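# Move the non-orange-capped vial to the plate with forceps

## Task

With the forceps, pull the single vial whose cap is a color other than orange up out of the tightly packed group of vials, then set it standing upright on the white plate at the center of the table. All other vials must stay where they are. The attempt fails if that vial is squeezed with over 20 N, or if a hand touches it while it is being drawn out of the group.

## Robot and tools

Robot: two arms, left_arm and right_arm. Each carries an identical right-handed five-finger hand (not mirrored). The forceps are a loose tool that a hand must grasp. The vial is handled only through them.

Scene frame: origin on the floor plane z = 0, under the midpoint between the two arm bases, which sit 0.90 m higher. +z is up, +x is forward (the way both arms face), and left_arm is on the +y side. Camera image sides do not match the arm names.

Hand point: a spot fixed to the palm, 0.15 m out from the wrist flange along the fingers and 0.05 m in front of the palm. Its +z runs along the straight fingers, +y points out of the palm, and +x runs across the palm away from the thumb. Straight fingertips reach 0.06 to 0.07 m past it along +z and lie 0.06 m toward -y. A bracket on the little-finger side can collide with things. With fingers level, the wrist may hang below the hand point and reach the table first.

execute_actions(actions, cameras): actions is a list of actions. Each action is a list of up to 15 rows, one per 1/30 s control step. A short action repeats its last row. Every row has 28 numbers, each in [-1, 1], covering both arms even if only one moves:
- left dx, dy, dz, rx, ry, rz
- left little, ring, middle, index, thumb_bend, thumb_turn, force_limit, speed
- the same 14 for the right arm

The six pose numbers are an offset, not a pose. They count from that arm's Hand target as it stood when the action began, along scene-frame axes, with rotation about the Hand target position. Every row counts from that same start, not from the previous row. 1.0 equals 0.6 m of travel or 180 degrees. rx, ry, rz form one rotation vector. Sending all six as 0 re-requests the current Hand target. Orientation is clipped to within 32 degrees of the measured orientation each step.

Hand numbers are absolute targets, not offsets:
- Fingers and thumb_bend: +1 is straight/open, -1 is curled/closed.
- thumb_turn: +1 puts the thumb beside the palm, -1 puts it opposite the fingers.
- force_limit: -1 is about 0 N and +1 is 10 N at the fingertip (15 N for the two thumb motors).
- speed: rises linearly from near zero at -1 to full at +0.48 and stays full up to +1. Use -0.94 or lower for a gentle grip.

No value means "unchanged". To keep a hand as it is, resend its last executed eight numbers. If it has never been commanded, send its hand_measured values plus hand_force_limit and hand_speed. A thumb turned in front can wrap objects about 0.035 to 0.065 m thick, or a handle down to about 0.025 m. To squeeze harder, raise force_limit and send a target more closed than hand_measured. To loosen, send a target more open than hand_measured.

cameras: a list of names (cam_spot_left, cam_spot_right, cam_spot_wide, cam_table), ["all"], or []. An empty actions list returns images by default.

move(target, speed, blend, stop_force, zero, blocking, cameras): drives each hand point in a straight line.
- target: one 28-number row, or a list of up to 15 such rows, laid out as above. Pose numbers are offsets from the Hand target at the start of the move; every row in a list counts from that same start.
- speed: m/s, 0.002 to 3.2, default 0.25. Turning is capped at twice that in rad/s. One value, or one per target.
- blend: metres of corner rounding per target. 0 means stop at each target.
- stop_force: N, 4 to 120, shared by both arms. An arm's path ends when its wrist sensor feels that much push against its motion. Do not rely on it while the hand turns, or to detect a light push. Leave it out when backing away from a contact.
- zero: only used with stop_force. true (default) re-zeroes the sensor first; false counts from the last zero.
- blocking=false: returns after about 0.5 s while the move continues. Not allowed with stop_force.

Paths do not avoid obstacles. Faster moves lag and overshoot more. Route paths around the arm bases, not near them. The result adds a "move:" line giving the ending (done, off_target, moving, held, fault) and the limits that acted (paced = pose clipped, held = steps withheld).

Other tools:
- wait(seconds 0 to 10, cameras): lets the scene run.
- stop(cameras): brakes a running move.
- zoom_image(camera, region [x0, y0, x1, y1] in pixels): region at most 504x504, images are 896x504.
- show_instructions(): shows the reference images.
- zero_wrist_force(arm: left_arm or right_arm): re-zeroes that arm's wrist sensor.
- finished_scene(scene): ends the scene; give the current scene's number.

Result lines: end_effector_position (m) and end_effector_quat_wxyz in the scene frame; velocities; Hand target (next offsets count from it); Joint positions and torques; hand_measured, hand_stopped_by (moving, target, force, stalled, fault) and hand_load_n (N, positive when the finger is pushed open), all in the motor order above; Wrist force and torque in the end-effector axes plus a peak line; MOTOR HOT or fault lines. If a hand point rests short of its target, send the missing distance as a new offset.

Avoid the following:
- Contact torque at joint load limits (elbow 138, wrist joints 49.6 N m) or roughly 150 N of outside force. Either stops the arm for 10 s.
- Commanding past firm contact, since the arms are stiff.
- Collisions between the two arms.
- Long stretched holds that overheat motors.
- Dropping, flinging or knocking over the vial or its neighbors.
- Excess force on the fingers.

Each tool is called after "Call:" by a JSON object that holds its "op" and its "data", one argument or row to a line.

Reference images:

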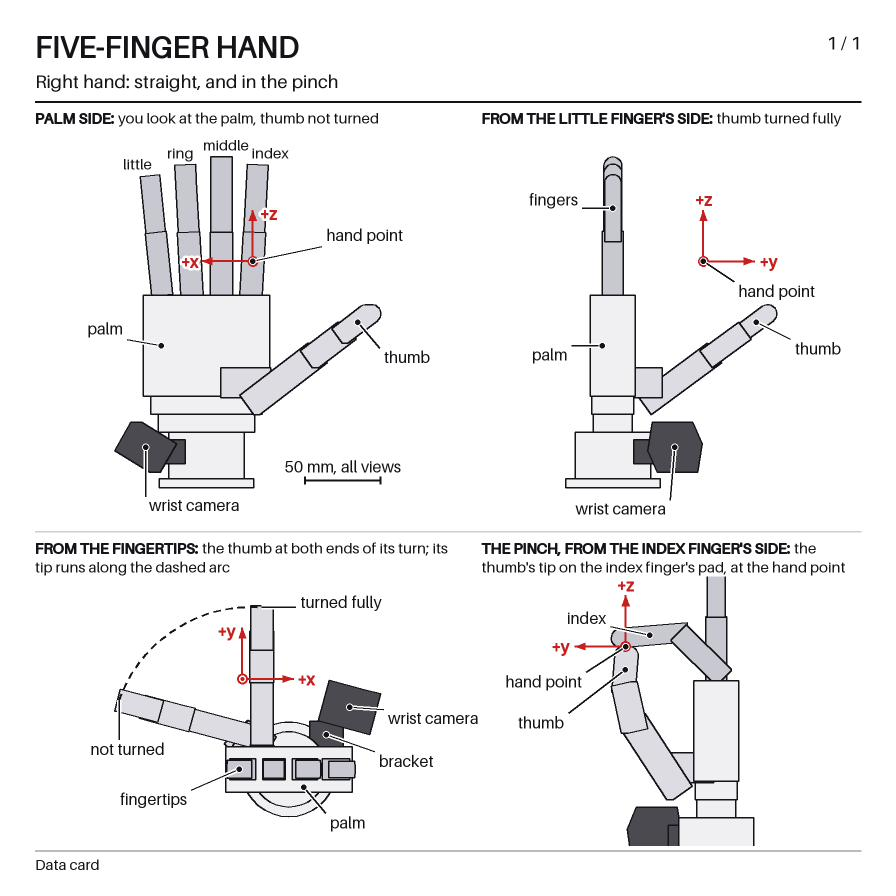

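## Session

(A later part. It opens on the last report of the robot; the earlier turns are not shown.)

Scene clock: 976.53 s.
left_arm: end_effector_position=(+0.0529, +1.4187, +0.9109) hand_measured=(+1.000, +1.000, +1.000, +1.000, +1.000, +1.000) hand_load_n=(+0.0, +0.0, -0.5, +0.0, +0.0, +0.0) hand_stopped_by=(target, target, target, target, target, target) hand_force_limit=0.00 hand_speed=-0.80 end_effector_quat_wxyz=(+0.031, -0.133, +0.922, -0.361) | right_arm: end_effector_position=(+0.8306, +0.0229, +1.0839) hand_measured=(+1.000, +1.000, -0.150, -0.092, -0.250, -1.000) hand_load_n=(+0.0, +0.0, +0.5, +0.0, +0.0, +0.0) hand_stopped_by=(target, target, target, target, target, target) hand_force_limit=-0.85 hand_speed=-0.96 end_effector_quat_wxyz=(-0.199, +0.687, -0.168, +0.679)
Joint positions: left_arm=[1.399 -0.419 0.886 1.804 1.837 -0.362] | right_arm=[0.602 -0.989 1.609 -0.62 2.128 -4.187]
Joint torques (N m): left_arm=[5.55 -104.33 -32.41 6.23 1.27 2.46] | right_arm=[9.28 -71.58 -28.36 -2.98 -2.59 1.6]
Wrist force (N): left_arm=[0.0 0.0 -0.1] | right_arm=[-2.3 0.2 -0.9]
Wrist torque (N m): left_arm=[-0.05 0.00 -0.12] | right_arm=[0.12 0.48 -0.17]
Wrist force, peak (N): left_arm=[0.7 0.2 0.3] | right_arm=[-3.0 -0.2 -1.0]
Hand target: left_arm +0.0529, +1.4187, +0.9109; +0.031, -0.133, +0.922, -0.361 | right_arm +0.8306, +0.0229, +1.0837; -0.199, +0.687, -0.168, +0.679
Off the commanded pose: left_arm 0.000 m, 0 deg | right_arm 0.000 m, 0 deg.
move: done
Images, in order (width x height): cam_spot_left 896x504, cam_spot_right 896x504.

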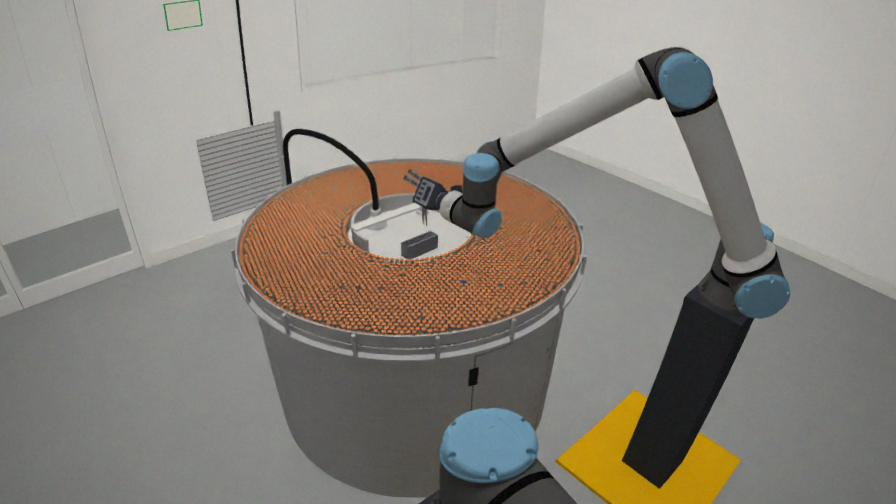

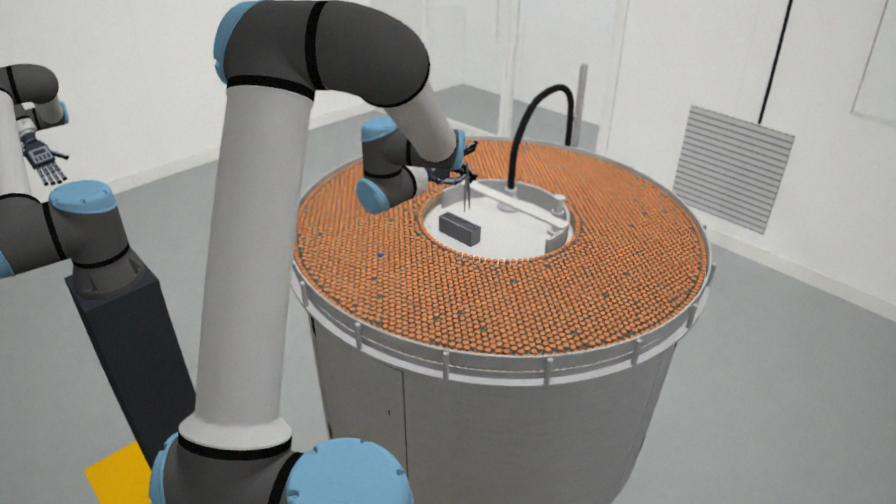

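Call:
{"op": "move", "data": {
  "target": [0,0,0,0,0,0,1,1,1,1,1,1,0,-0.8, -0.4388,0.1013,-0.0333,0,0,0.1222,1,1,-0.153,-0.096,-0.25,-1,-0.7,-0.96],
  "speed": 0.1,
  "cameras": ["cam_spot_left","cam_spot_right","cam_table"]
}}

Call:
{"op": "zoom_image", "data": {
  "camera": "cam_spot_right",
  "region": [355, 215, 405, 265]
}}

Call:
{"op": "zoom_image", "data": {
  "camera": "cam_spot_left",
  "region": [440, 245, 490, 295]
}}

Call:
{"op": "zoom_image", "data": {
  "camera": "cam_table",
  "region": [350, 290, 410, 350]
}}

Scene clock: 994.27 s.
left_arm: end_effector_position=(+0.0529, +1.4187, +0.9109) hand_measured=(+1.000, +1.000, +1.000, +1.000, +1.000, +1.000) hand_load_n=(+0.0, +0.0, +0.0, +0.0, +0.0, -0.5) hand_stopped_by=(target, target, target, target, target, target) hand_force_limit=0.00 hand_speed=-0.80 end_effector_quat_wxyz=(+0.031, -0.133, +0.922, -0.361) | right_arm: end_effector_position=(+0.5676, +0.0837, +1.0638) hand_measured=(+1.000, +1.000, -0.152, -0.096, -0.250, -1.000) hand_load_n=(+0.0, +0.0, +0.5, +0.5, +0.0, +0.5) hand_stopped_by=(target, target, target, target, target, target) hand_force_limit=-0.70 hand_speed=-0.96 end_effector_quat_wxyz=(-0.324, +0.706, -0.034, +0.628)
Joint positions: left_arm=[1.399 -0.419 0.886 1.804 1.837 -0.362] | right_arm=[0.786 -1.209 2.016 -0.808 1.929 -4.187]
Joint torques (N m): left_arm=[4.15 -102.38 -32.32 6.16 1.21 2.65] | right_arm=[11.21 -79.81 -24.32 -2.97 -3.29 -1.89]
Wrist force (N): left_arm=[0.2 -0.1 -0.2] | right_arm=[-3.0 -0.2 -0.9]
Wrist torque (N m): left_arm=[-0.06 -0.02 -0.11] | right_arm=[0.08 0.60 -0.25]
Wrist force, peak (N): left_arm=[0.6 -0.3 -0.2] | right_arm=[-3.0 -0.5 -1.8]
Hand target: left_arm +0.0529, +1.4187, +0.9109; +0.031, -0.133, +0.922, -0.361 | right_arm +0.5673, +0.0837, +1.0637; -0.324, +0.706, -0.034, +0.628
Off the commanded pose: left_arm 0.000 m, 0 deg | right_arm 0.000 m, 0 deg.
move: done
Images, in order (width x height): cam_spot_left 896x504, cam_spot_right 896x504, cam_table 896x504.

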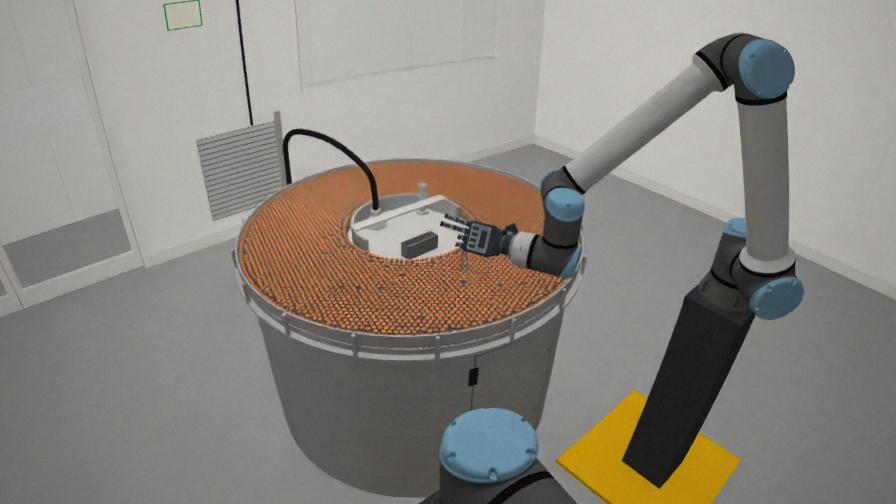

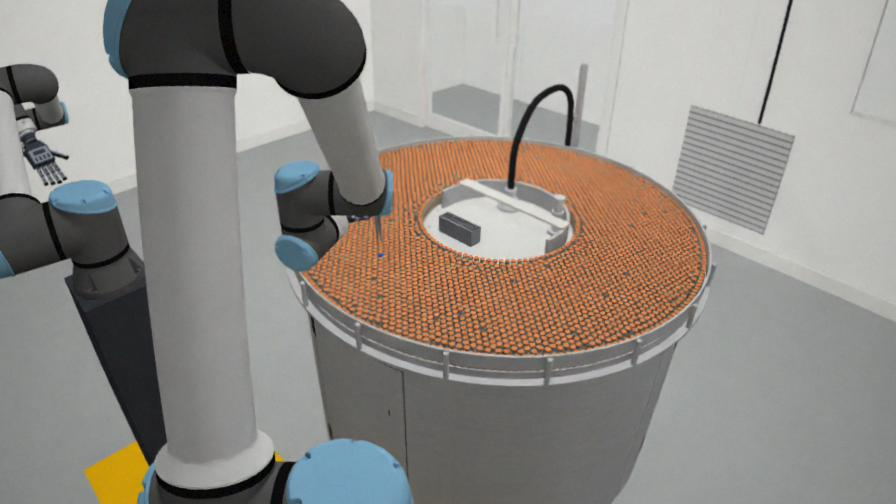

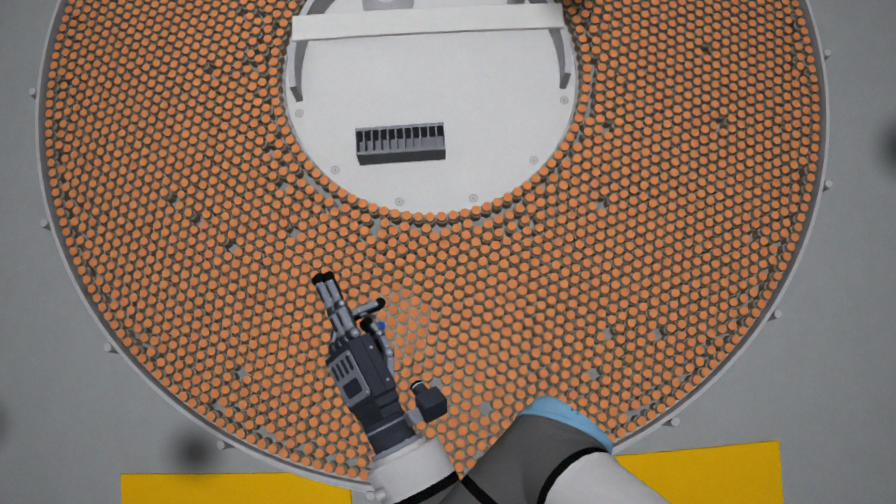

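Scaled by 10.080.

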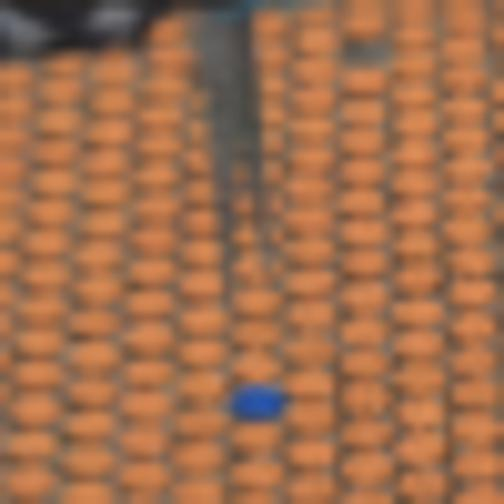

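Scaled by 10.080.

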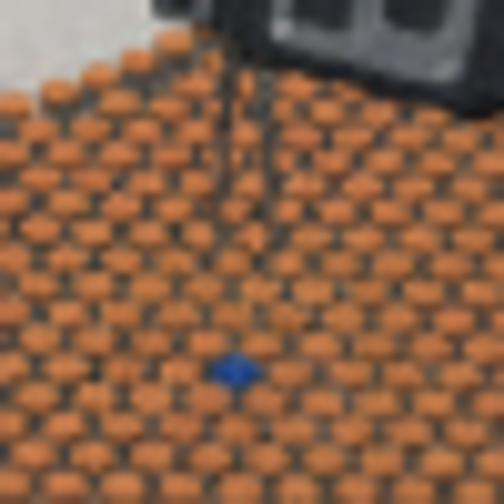

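Scaled by 8.400.

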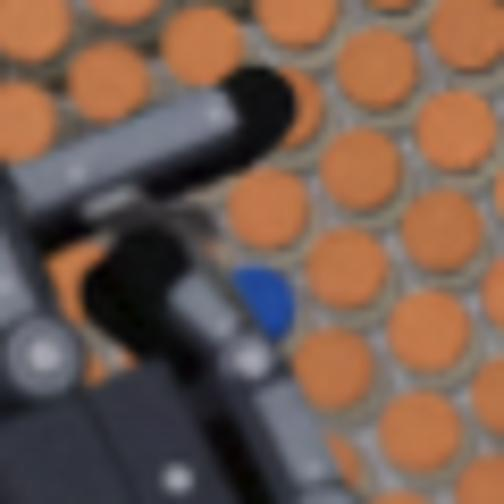

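Call:
{"op": "move", "data": {
  "target": [0,0,0,0,0,0,1,1,1,1,1,1,0,-0.8, 0.0035,0.0025,-0.0367,0,0,0.0444,1,1,-0.153,-0.096,-0.25,-1,-0.7,-0.96],
  "speed": 0.04,
  "cameras": ["cam_spot_left","cam_spot_right"]
}}

Call:
{"op": "zoom_image", "data": {
  "camera": "cam_spot_right",
  "region": [361, 230, 401, 270]
}}

Call:
{"op": "zoom_image", "data": {
  "camera": "cam_spot_left",
  "region": [443, 255, 483, 295]
}}

Scene clock: 1004.57 s.
left_arm: end_effector_position=(+0.0529, +1.4187, +0.9109) hand_measured=(+1.000, +1.000, +1.000, +1.000, +1.000, +1.000) hand_load_n=(+0.0, +0.0, +0.0, +0.0, +0.0, +0.0) hand_stopped_by=(target, target, target, target, target, target) hand_force_limit=0.00 hand_speed=-0.80 end_effector_quat_wxyz=(+0.031, -0.133, +0.922, -0.361) | right_arm: end_effector_position=(+0.5694, +0.0852, +1.0418) hand_measured=(+1.000, +1.000, -0.152, -0.096, -0.250, -1.000) hand_load_n=(+0.0, +0.0, +0.5, +0.5, +0.0, +0.5) hand_stopped_by=(target, target, target, target, target, target) hand_force_limit=-0.70 hand_speed=-0.96 end_effector_quat_wxyz=(-0.367, +0.707, +0.015, +0.604)
Joint positions: left_arm=[1.399 -0.419 0.886 1.804 1.837 -0.362] | right_arm=[0.728 -1.206 2.07 -0.864 1.731 -4.187]
Joint torques (N m): left_arm=[3.97 -103.35 -32.55 5.77 1.36 2.46] | right_arm=[-10.16 -49.46 -21.18 -3.41 -3 -1.44]
Wrist force (N): left_arm=[0.0 0.1 -0.1] | right_arm=[-2.6 -0.3 -1.2]
Wrist torque (N m): left_arm=[-0.04 0.01 -0.12] | right_arm=[0.07 0.54 -0.21]
Wrist force, peak (N): left_arm=[0.7 -0.3 -0.3] | right_arm=[-3.4 -0.5 -1.3]
Hand target: left_arm +0.0529, +1.4187, +0.9109; +0.031, -0.133, +0.922, -0.361 | right_arm +0.5694, +0.0852, +1.0417; -0.367, +0.707, +0.015, +0.604
Off the commanded pose: left_arm 0.000 m, 0 deg | right_arm 0.000 m, 0 deg.
move: done
Images, in order (width x height): cam_spot_left 896x504, cam_spot_right 896x504.

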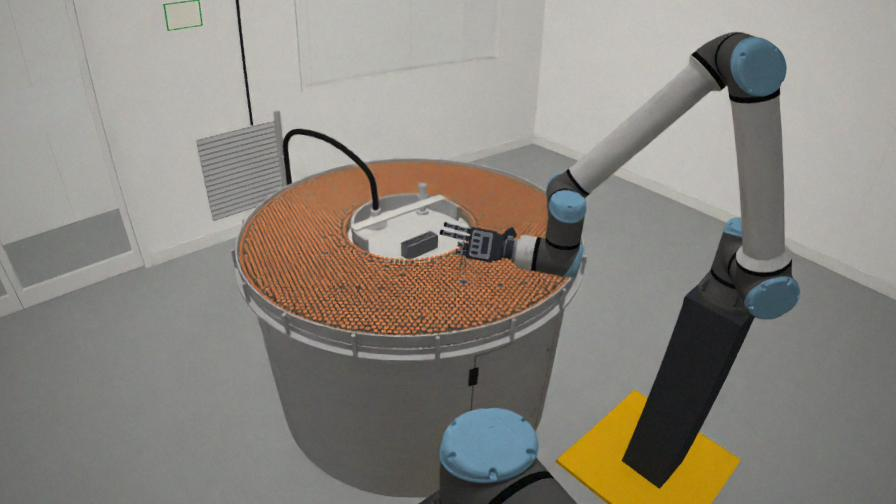

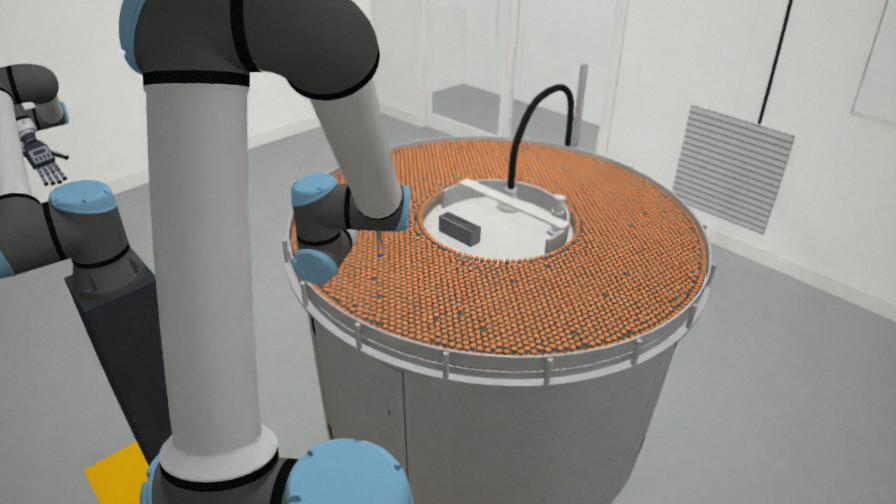

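Scaled by 12.600.

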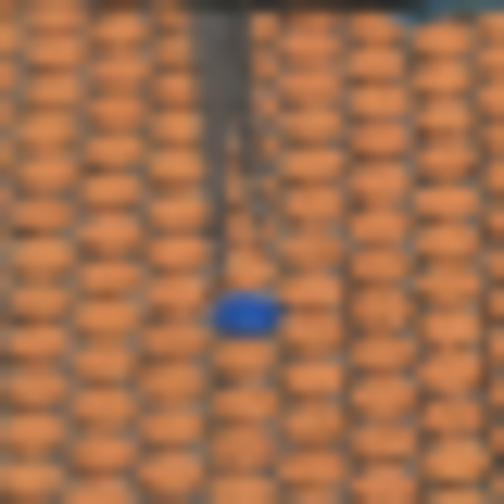

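Scaled by 12.600.

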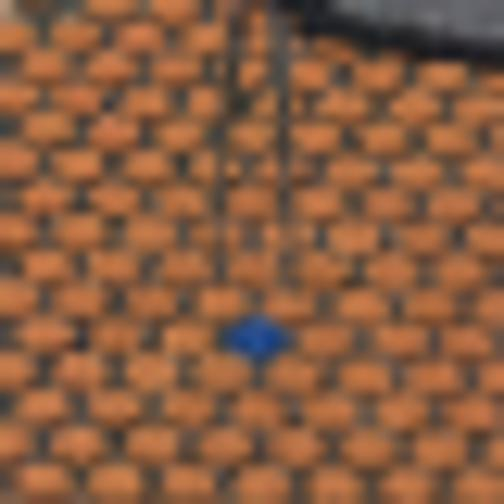

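Call:
{"op": "move", "data": {
  "target": [0,0,0,0,0,0,1,1,1,1,1,1,0,-0.8, -0.0003,-0.0015,-0.03,0,0,0,1,1,-0.153,-0.096,-0.25,-1,-0.7,-0.96],
  "speed": 0.01,
  "stop_force": 4,
  "cameras": ["cam_spot_left","cam_spot_right"]
}}

Call:
{"op": "zoom_image", "data": {
  "camera": "cam_spot_right",
  "region": [361, 230, 401, 270]
}}

Call:
{"op": "zoom_image", "data": {
  "camera": "cam_spot_left",
  "region": [443, 255, 483, 295]
}}

Scene clock: 1013.73 s.
left_arm: end_effector_position=(+0.0529, +1.4187, +0.9109) hand_measured=(+1.000, +1.000, +1.000, +1.000, +1.000, +1.000) hand_load_n=(+0.0, +0.0, +0.0, +0.0, +0.0, +0.0) hand_stopped_by=(target, target, target, target, target, target) hand_force_limit=0.00 hand_speed=-0.80 end_effector_quat_wxyz=(+0.031, -0.133, +0.922, -0.361) | right_arm: end_effector_position=(+0.5692, +0.0843, +1.0237) hand_measured=(+1.000, +1.000, -0.152, -0.096, -0.250, -1.000) hand_load_n=(+0.0, +0.0, +0.5, +0.5, +0.0, +0.0) hand_stopped_by=(target, target, target, target, target, target) hand_force_limit=-0.70 hand_speed=-0.96 end_effector_quat_wxyz=(-0.367, +0.707, +0.015, +0.604)
Joint positions: left_arm=[1.399 -0.419 0.886 1.804 1.837 -0.362] | right_arm=[0.727 -1.181 2.079 -0.898 1.73 -4.187]
Joint torques (N m): left_arm=[3.52 -104.03 -32.07 5.97 1.4 2.45] | right_arm=[-10.52 -52.19 -20.05 -3.74 -3.45 -0.5]
Wrist force (N): left_arm=[0.3 -0.2 0.1] | right_arm=[-2.5 -0.2 -1.0]
Wrist torque (N m): left_arm=[-0.11 -0.04 -0.11] | right_arm=[0.07 0.51 -0.20]
Wrist force, peak (N): left_arm=[0.7 0.0 -0.1] | right_arm=[-3.3 0.0 -1.5]
Hand target: left_arm +0.0529, +1.4187, +0.9109; +0.031, -0.133, +0.922, -0.361 | right_arm +0.5692, +0.0843, +1.0237; -0.367, +0.707, +0.015, +0.604
Off the commanded pose: left_arm 0.000 m, 0 deg | right_arm 0.000 m, 0 deg.
move: done
Images, in order (width x height): cam_spot_left 896x504, cam_spot_right 896x504.

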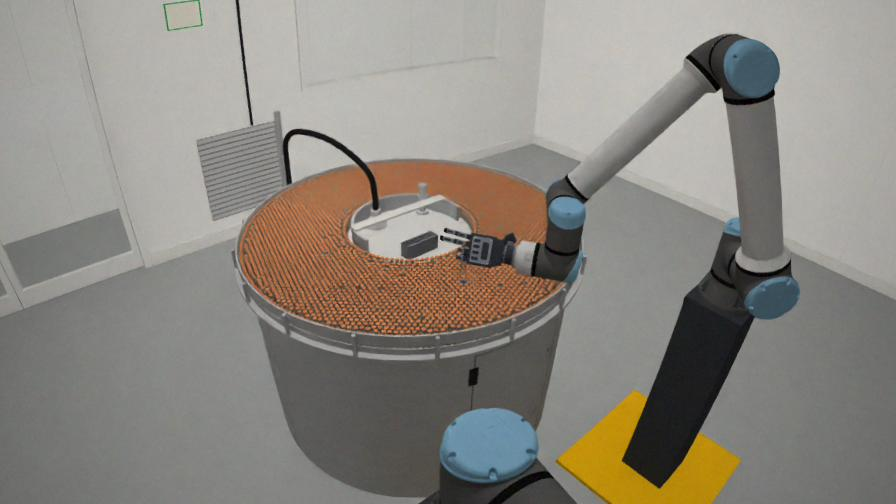

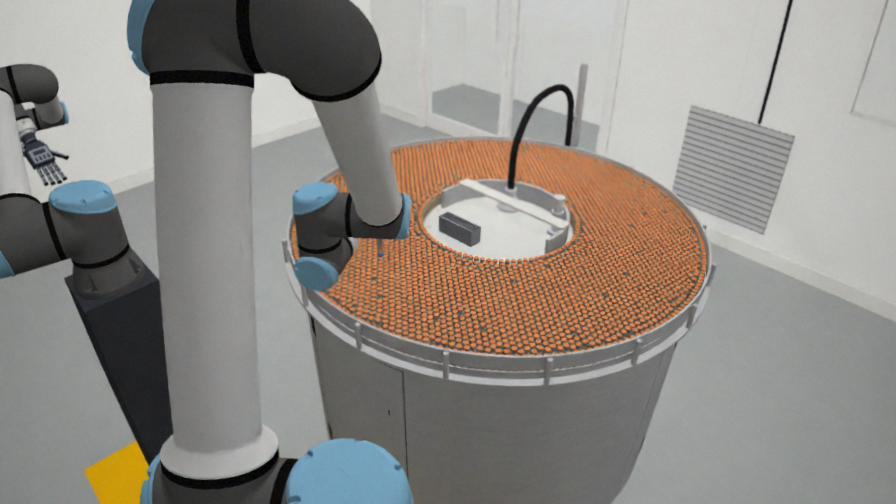

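Scaled by 12.600.

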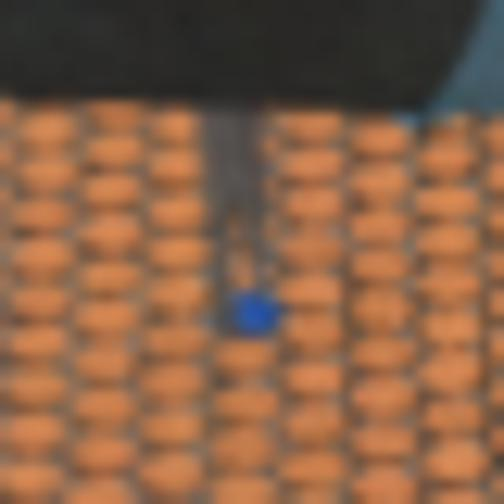

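Scaled by 12.600.

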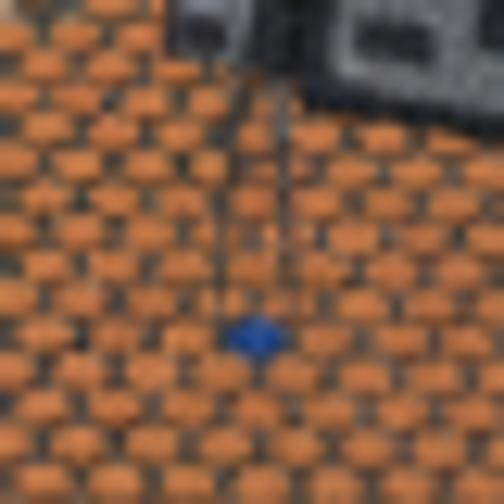

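Call:
{"op": "move", "data": {
  "target": [0,0,0,0,0,0,1,1,1,1,1,1,0,-0.8, 0,0,-0.01,0,0,0,1,1,-0.153,-0.096,-0.25,-1,-0.7,-0.96],
  "speed": 0.01,
  "stop_force": 4,
  "cameras": ["cam_spot_left","cam_spot_right"]
}}

Call:
{"op": "zoom_image", "data": {
  "camera": "cam_spot_right",
  "region": [361, 230, 401, 270]
}}

Call:
{"op": "zoom_image", "data": {
  "camera": "cam_spot_left",
  "region": [443, 255, 483, 295]
}}

Scene clock: 1021.30 s.
left_arm: end_effector_position=(+0.0529, +1.4187, +0.9109) hand_measured=(+1.000, +1.000, +1.000, +1.000, +1.000, +1.000) hand_load_n=(+0.0, +0.0, +0.0, +0.0, +0.0, +0.0) hand_stopped_by=(target, target, target, target, target, target) hand_force_limit=0.00 hand_speed=-0.80 end_effector_quat_wxyz=(+0.031, -0.133, +0.922, -0.361) | right_arm: end_effector_position=(+0.5692, +0.0843, +1.0177) hand_measured=(+1.000, +1.000, -0.152, -0.096, -0.250, -1.000) hand_load_n=(+0.0, +0.0, +0.5, +0.5, -0.5, +0.5) hand_stopped_by=(target, target, target, target, target, target) hand_force_limit=-0.70 hand_speed=-0.96 end_effector_quat_wxyz=(-0.367, +0.707, +0.015, +0.604)
Joint positions: left_arm=[1.399 -0.419 0.886 1.804 1.837 -0.362] | right_arm=[0.727 -1.172 2.081 -0.909 1.73 -4.187]
Joint torques (N m): left_arm=[4.08 -103.4 -31.85 5.86 1.29 2.47] | right_arm=[-9.16 -47.99 -19.7 -3.48 -3.2 0.06]
Wrist force (N): left_arm=[0.4 -0.2 0.2] | right_arm=[-2.6 0.3 -1.3]
Wrist torque (N m): left_arm=[-0.10 -0.06 -0.10] | right_arm=[0.17 0.54 -0.19]
Wrist force, peak (N): left_arm=[0.6 0.1 -0.4] | right_arm=[-3.3 0.5 -0.7]
Hand target: left_arm +0.0529, +1.4187, +0.9109; +0.031, -0.133, +0.922, -0.361 | right_arm +0.5692, +0.0843, +1.0177; -0.367, +0.707, +0.015, +0.604
Off the commanded pose: left_arm 0.000 m, 0 deg | right_arm 0.000 m, 0 deg.
move: done
Images, in order (width x height): cam_spot_left 896x504, cam_spot_right 896x504.

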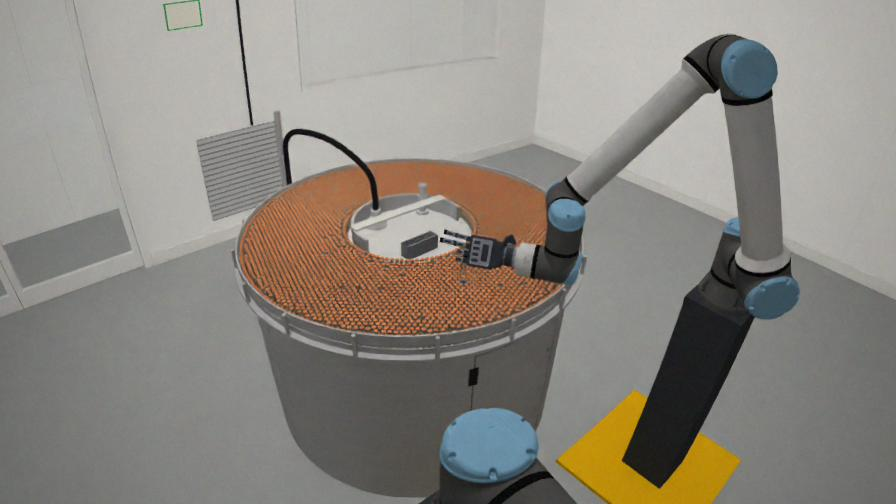

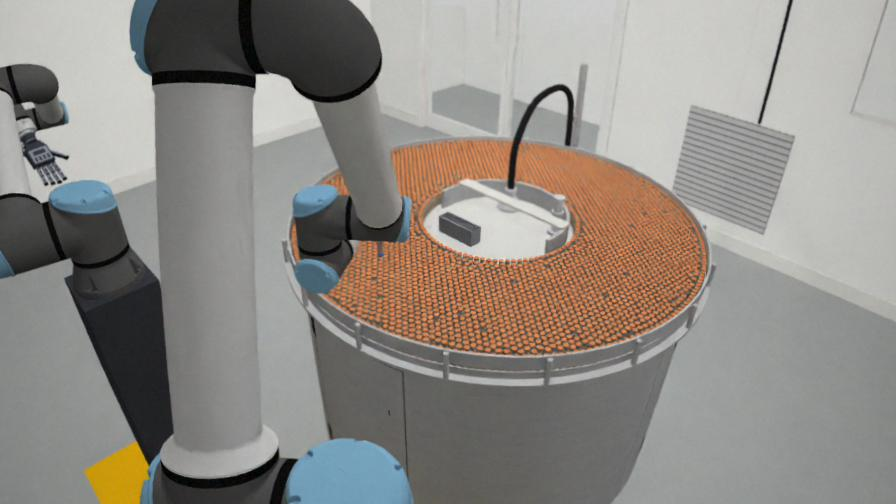

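Scaled by 12.600.

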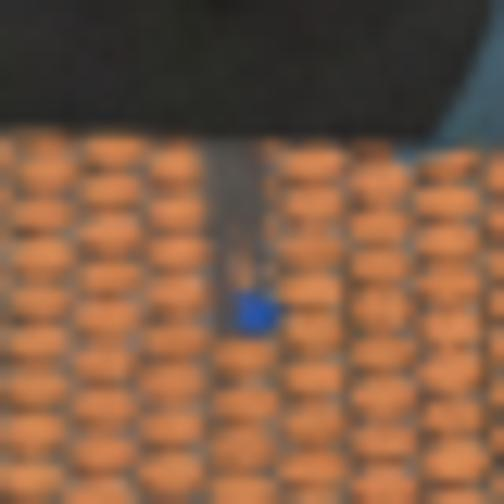

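Scaled by 12.600.

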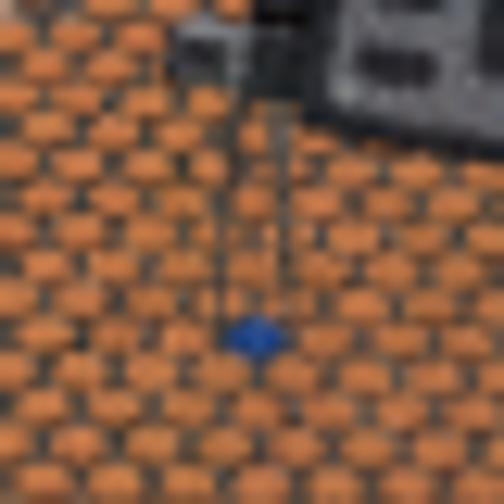

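Call:
{"op": "move", "data": {
  "target": [0,0,0,0,0,0,1,1,1,1,1,1,0,-0.8, 0,0,0,0,0,0,1,1,-0.174,-0.12,-0.25,-1,0.2,-0.95],
  "speed": 0.01,
  "cameras": ["cam_spot_left","cam_spot_right"]
}}

Call:
{"op": "zoom_image", "data": {
  "camera": "cam_spot_right",
  "region": [361, 230, 401, 270]
}}

Call:
{"op": "zoom_image", "data": {
  "camera": "cam_spot_left",
  "region": [443, 255, 483, 295]
}}

Scene clock: 1028.10 s.
left_arm: end_effector_position=(+0.0529, +1.4187, +0.9109) hand_measured=(+1.000, +1.000, +1.000, +1.000, +1.000, +1.000) hand_load_n=(+0.0, +0.0, +0.0, -0.5, +0.0, -0.5) hand_stopped_by=(target, target, target, target, target, target) hand_force_limit=0.00 hand_speed=-0.80 end_effector_quat_wxyz=(+0.031, -0.133, +0.922, -0.361) | right_arm: end_effector_position=(+0.5692, +0.0843, +1.0177) hand_measured=(+1.000, +1.000, -0.172, -0.120, -0.250, -1.000) hand_load_n=(+0.0, +0.0, +5.5, +2.0, +0.5, +0.5) hand_stopped_by=(target, target, target, target, target, target) hand_force_limit=0.20 hand_speed=-0.95 end_effector_quat_wxyz=(-0.367, +0.707, +0.015, +0.604)
Joint positions: left_arm=[1.399 -0.419 0.886 1.804 1.837 -0.362] | right_arm=[0.727 -1.172 2.081 -0.909 1.73 -4.187]
Joint torques (N m): left_arm=[2.72 -103.85 -32.46 6.17 1.12 2.29] | right_arm=[-5.8 -50.62 -20.15 -3.34 -3.65 -0.01]
Wrist force (N): left_arm=[0.5 0.1 -0.1] | right_arm=[-2.5 -0.3 -0.8]
Wrist torque (N m): left_arm=[-0.04 -0.06 -0.10] | right_arm=[0.07 0.54 -0.21]
Wrist force, peak (N): left_arm=[0.6 -0.2 -0.3] | right_arm=[-2.9 0.1 -1.4]
Hand target: left_arm +0.0529, +1.4187, +0.9109; +0.031, -0.133, +0.922, -0.361 | right_arm +0.5692, +0.0843, +1.0177; -0.367, +0.707, +0.015, +0.604
Off the commanded pose: left_arm 0.000 m, 0 deg | right_arm 0.000 m, 0 deg.
move: done
Images, in order (width x height): cam_spot_left 896x504, cam_spot_right 896x504.

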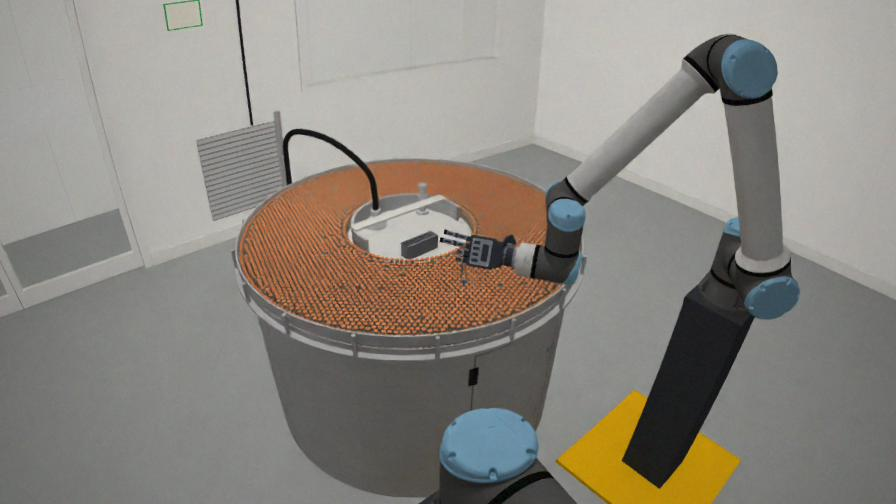

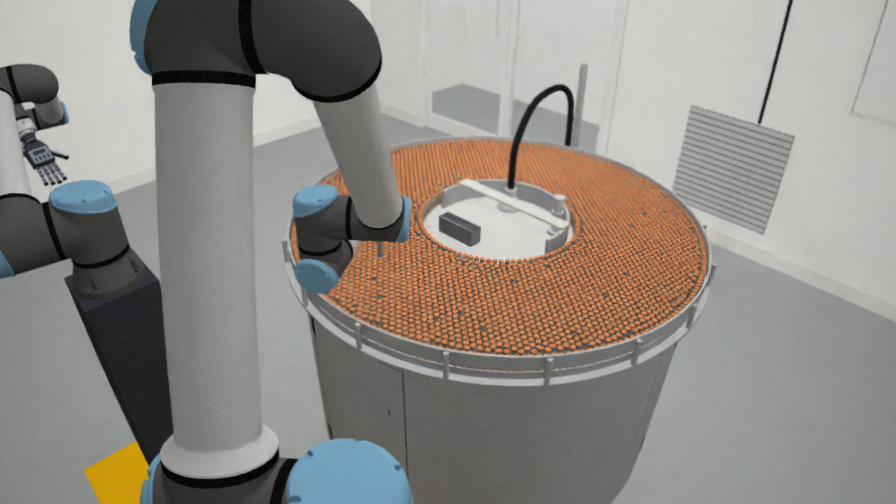

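Scaled by 12.600.

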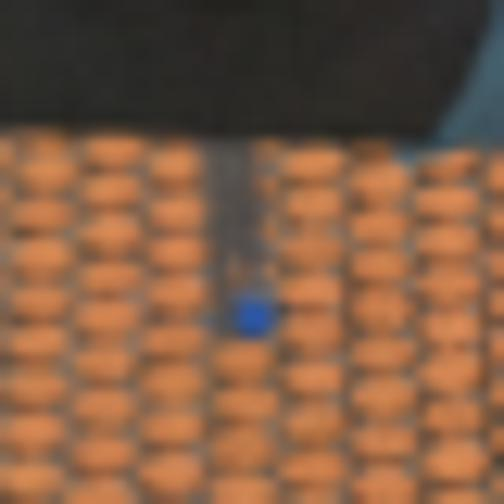

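Scaled by 12.600.

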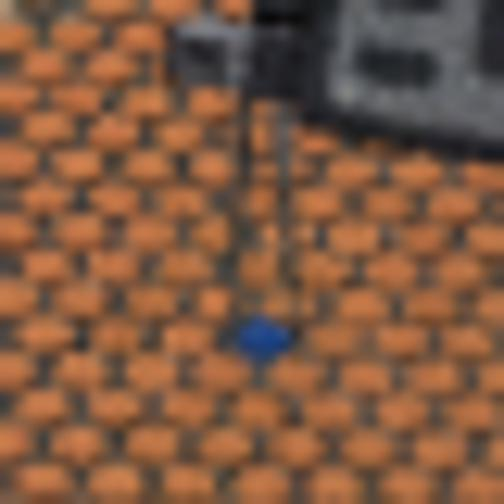

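Call:
{"op": "move", "data": {
  "target": [0,0,0,0,0,0,1,1,1,1,1,1,0,-0.8, 0,0,0,0,0,0,1,1,-0.18,-0.132,-0.25,-1,0.4,-0.95],
  "speed": 0.01,
  "cameras": ["cam_spot_left","cam_spot_right"]
}}

Call:
{"op": "zoom_image", "data": {
  "camera": "cam_spot_right",
  "region": [361, 230, 401, 270]
}}

Call:
{"op": "zoom_image", "data": {
  "camera": "cam_spot_left",
  "region": [443, 255, 483, 295]
}}

Scene clock: 1034.93 s.
left_arm: end_effector_position=(+0.0529, +1.4187, +0.9109) hand_measured=(+1.000, +1.000, +1.000, +1.000, +1.000, +1.000) hand_load_n=(-0.5, +0.0, +0.0, +0.0, +0.0, +0.0) hand_stopped_by=(target, target, target, target, target, target) hand_force_limit=0.00 hand_speed=-0.80 end_effector_quat_wxyz=(+0.031, -0.133, +0.922, -0.361) | right_arm: end_effector_position=(+0.5692, +0.0843, +1.0177) hand_measured=(+1.000, +1.000, -0.178, -0.130, -0.250, -1.000) hand_load_n=(+0.0, +0.0, +7.0, +4.5, +0.5, +0.5) hand_stopped_by=(target, target, force, target, target, target) hand_force_limit=0.40 hand_speed=-0.95 end_effector_quat_wxyz=(-0.367, +0.707, +0.015, +0.604)
Joint positions: left_arm=[1.399 -0.419 0.886 1.804 1.837 -0.362] | right_arm=[0.727 -1.172 2.081 -0.909 1.73 -4.187]
Joint torques (N m): left_arm=[3.42 -103.45 -31.11 6.04 1.14 2.35] | right_arm=[-9.56 -50.59 -20.95 -2.34 -3.28 -0.07]
Wrist force (N): left_arm=[0.6 -0.1 -0.3] | right_arm=[-2.2 0.3 0.2]
Wrist torque (N m): left_arm=[-0.07 -0.08 -0.09] | right_arm=[0.16 0.53 -0.19]
Wrist force, peak (N): left_arm=[0.6 -0.1 -0.3] | right_arm=[-3.1 -0.1 -0.8]
Hand target: left_arm +0.0529, +1.4187, +0.9109; +0.031, -0.133, +0.922, -0.361 | right_arm +0.5692, +0.0843, +1.0177; -0.367, +0.707, +0.015, +0.604
Off the commanded pose: left_arm 0.000 m, 0 deg | right_arm 0.000 m, 0 deg.
move: done
Images, in order (width x height): cam_spot_left 896x504, cam_spot_right 896x504.

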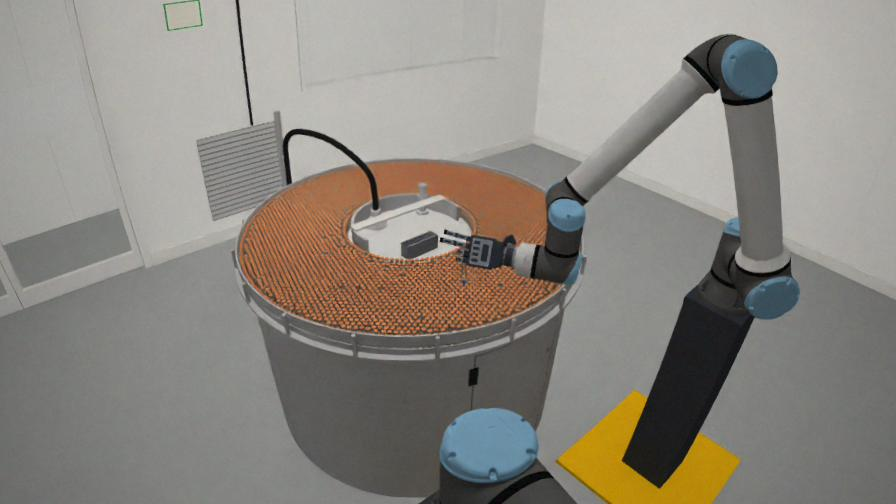

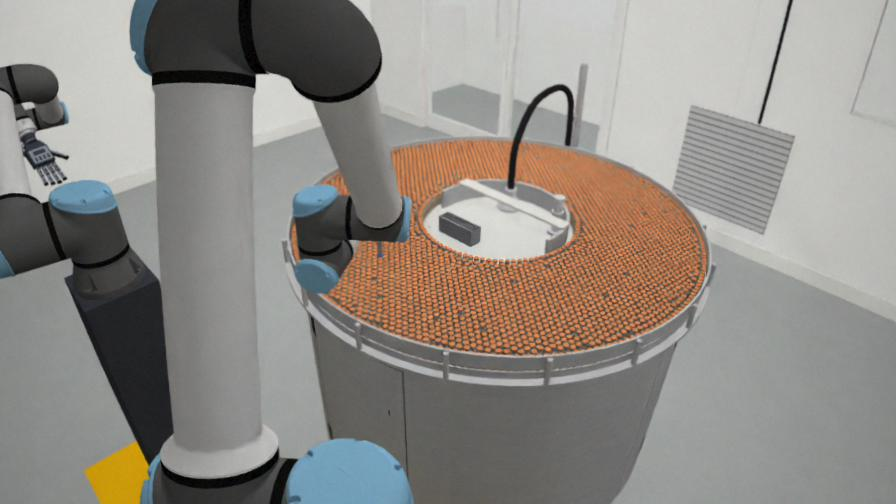

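Scaled by 12.600.

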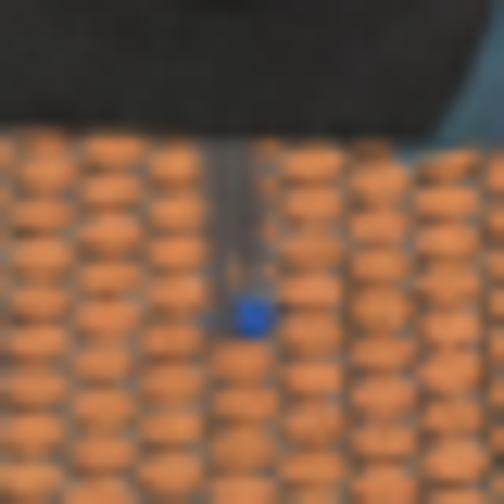

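Scaled by 12.600.

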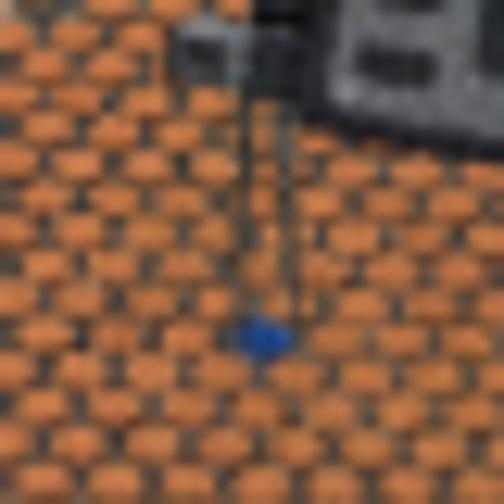

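Call:
{"op": "move", "data": {
  "target": [0,0,0,0,0,0,1,1,1,1,1,1,0,-0.8, 0,0,0.02,0,0,0,1,1,-0.18,-0.132,-0.25,-1,0.4,-0.95],
  "speed": 0.02,
  "cameras": ["cam_spot_left","cam_spot_right","cam_table"]
}}

Call:
{"op": "zoom_image", "data": {
  "camera": "cam_spot_right",
  "region": [361, 230, 401, 270]
}}

Call:
{"op": "zoom_image", "data": {
  "camera": "cam_spot_left",
  "region": [443, 255, 483, 295]
}}

Call:
{"op": "zoom_image", "data": {
  "camera": "cam_table",
  "region": [350, 290, 410, 350]
}}

Scene clock: 1039.50 s.
left_arm: end_effector_position=(+0.0529, +1.4187, +0.9109) hand_measured=(+1.000, +1.000, +1.000, +1.000, +1.000, +1.000) hand_load_n=(+0.0, +0.0, -0.5, +0.0, +0.0, -0.5) hand_stopped_by=(target, target, target, target, target, target) hand_force_limit=0.00 hand_speed=-0.80 end_effector_quat_wxyz=(+0.031, -0.133, +0.922, -0.361) | right_arm: end_effector_position=(+0.5692, +0.0843, +1.0296) hand_measured=(+1.000, +1.000, -0.178, -0.130, -0.250, -1.000) hand_load_n=(+0.0, +0.0, +7.0, +3.5, +0.5, +0.0) hand_stopped_by=(target, target, force, target, target, target) hand_force_limit=0.40 hand_speed=-0.95 end_effector_quat_wxyz=(-0.367, +0.707, +0.015, +0.604)
Joint positions: left_arm=[1.399 -0.419 0.886 1.804 1.837 -0.362] | right_arm=[0.727 -1.19 2.077 -0.887 1.73 -4.187]
Joint torques (N m): left_arm=[3.62 -104.07 -31.38 5.86 1.38 2.41] | right_arm=[-7.27 -77.04 -37.74 1.21 -3.01 -0.97]
Wrist force (N): left_arm=[0.2 0.0 0.2] | right_arm=[-3.1 -0.2 -1.1]
Wrist torque (N m): left_arm=[-0.08 -0.03 -0.11] | right_arm=[0.08 0.60 -0.23]
Wrist force, peak (N): left_arm=[0.6 0.5 -0.2] | right_arm=[-3.3 0.0 -0.6]
Hand target: left_arm +0.0529, +1.4187, +0.9109; +0.031, -0.133, +0.922, -0.361 | right_arm +0.5692, +0.0843, +1.0297; -0.367, +0.707, +0.015, +0.604
Off the commanded pose: left_arm 0.000 m, 0 deg | right_arm 0.000 m, 0 deg.
move: done
Images, in order (width x height): cam_spot_left 896x504, cam_spot_right 896x504, cam_table 896x504.

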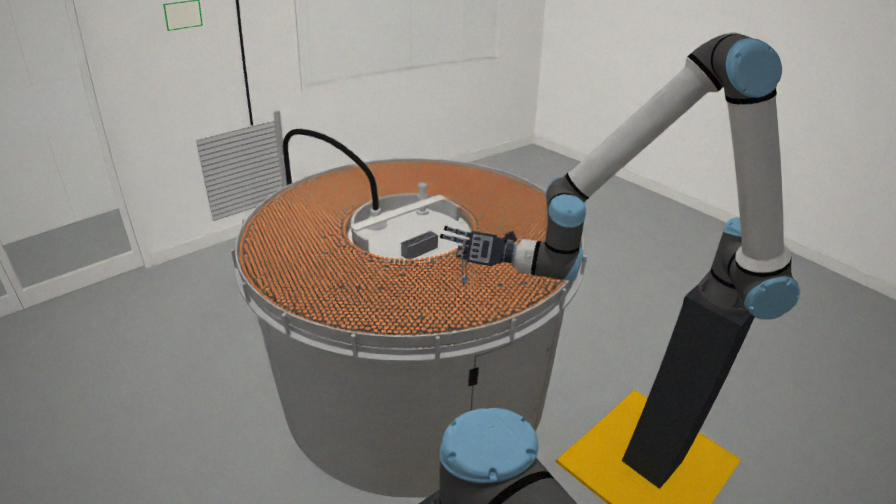

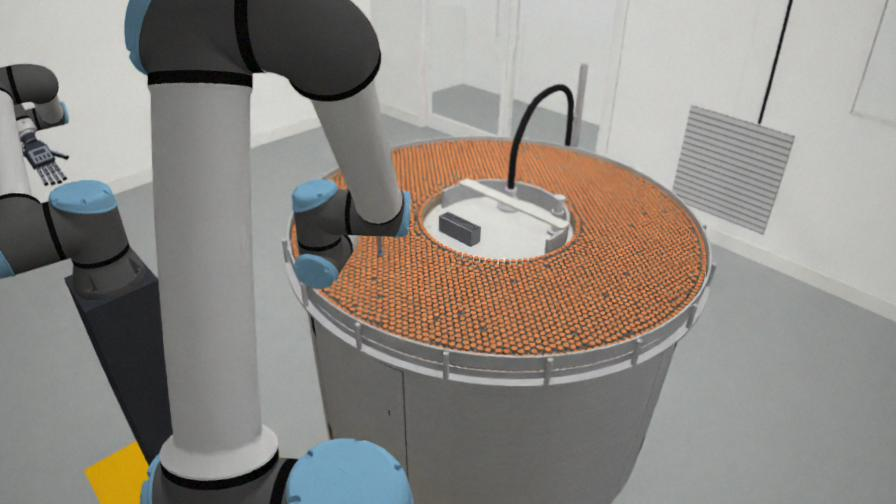

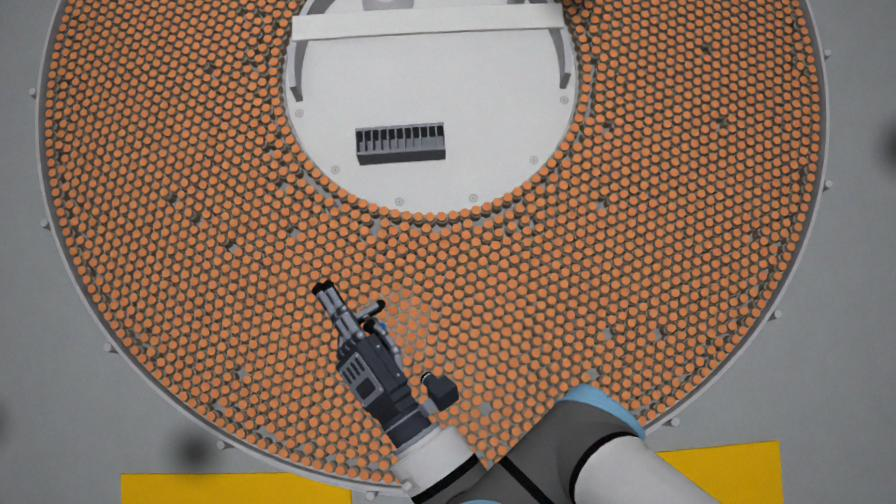

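Scaled by 12.600.

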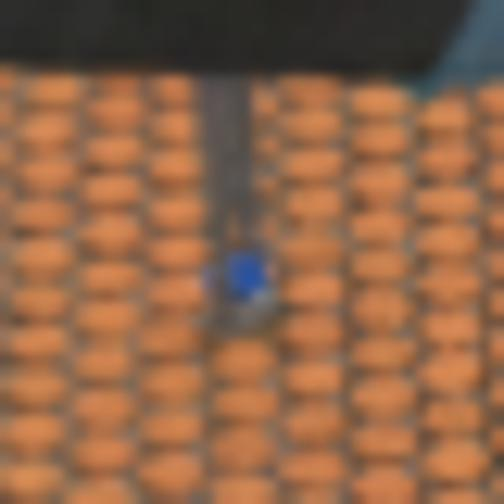

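Scaled by 12.600.

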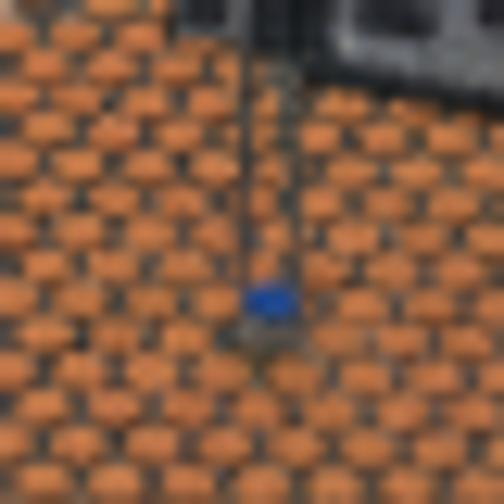

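Scaled by 8.400.

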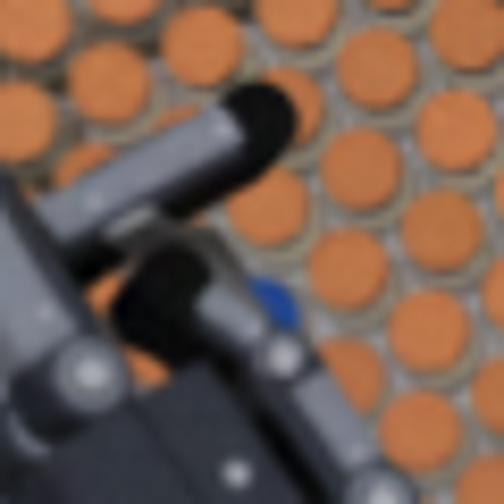

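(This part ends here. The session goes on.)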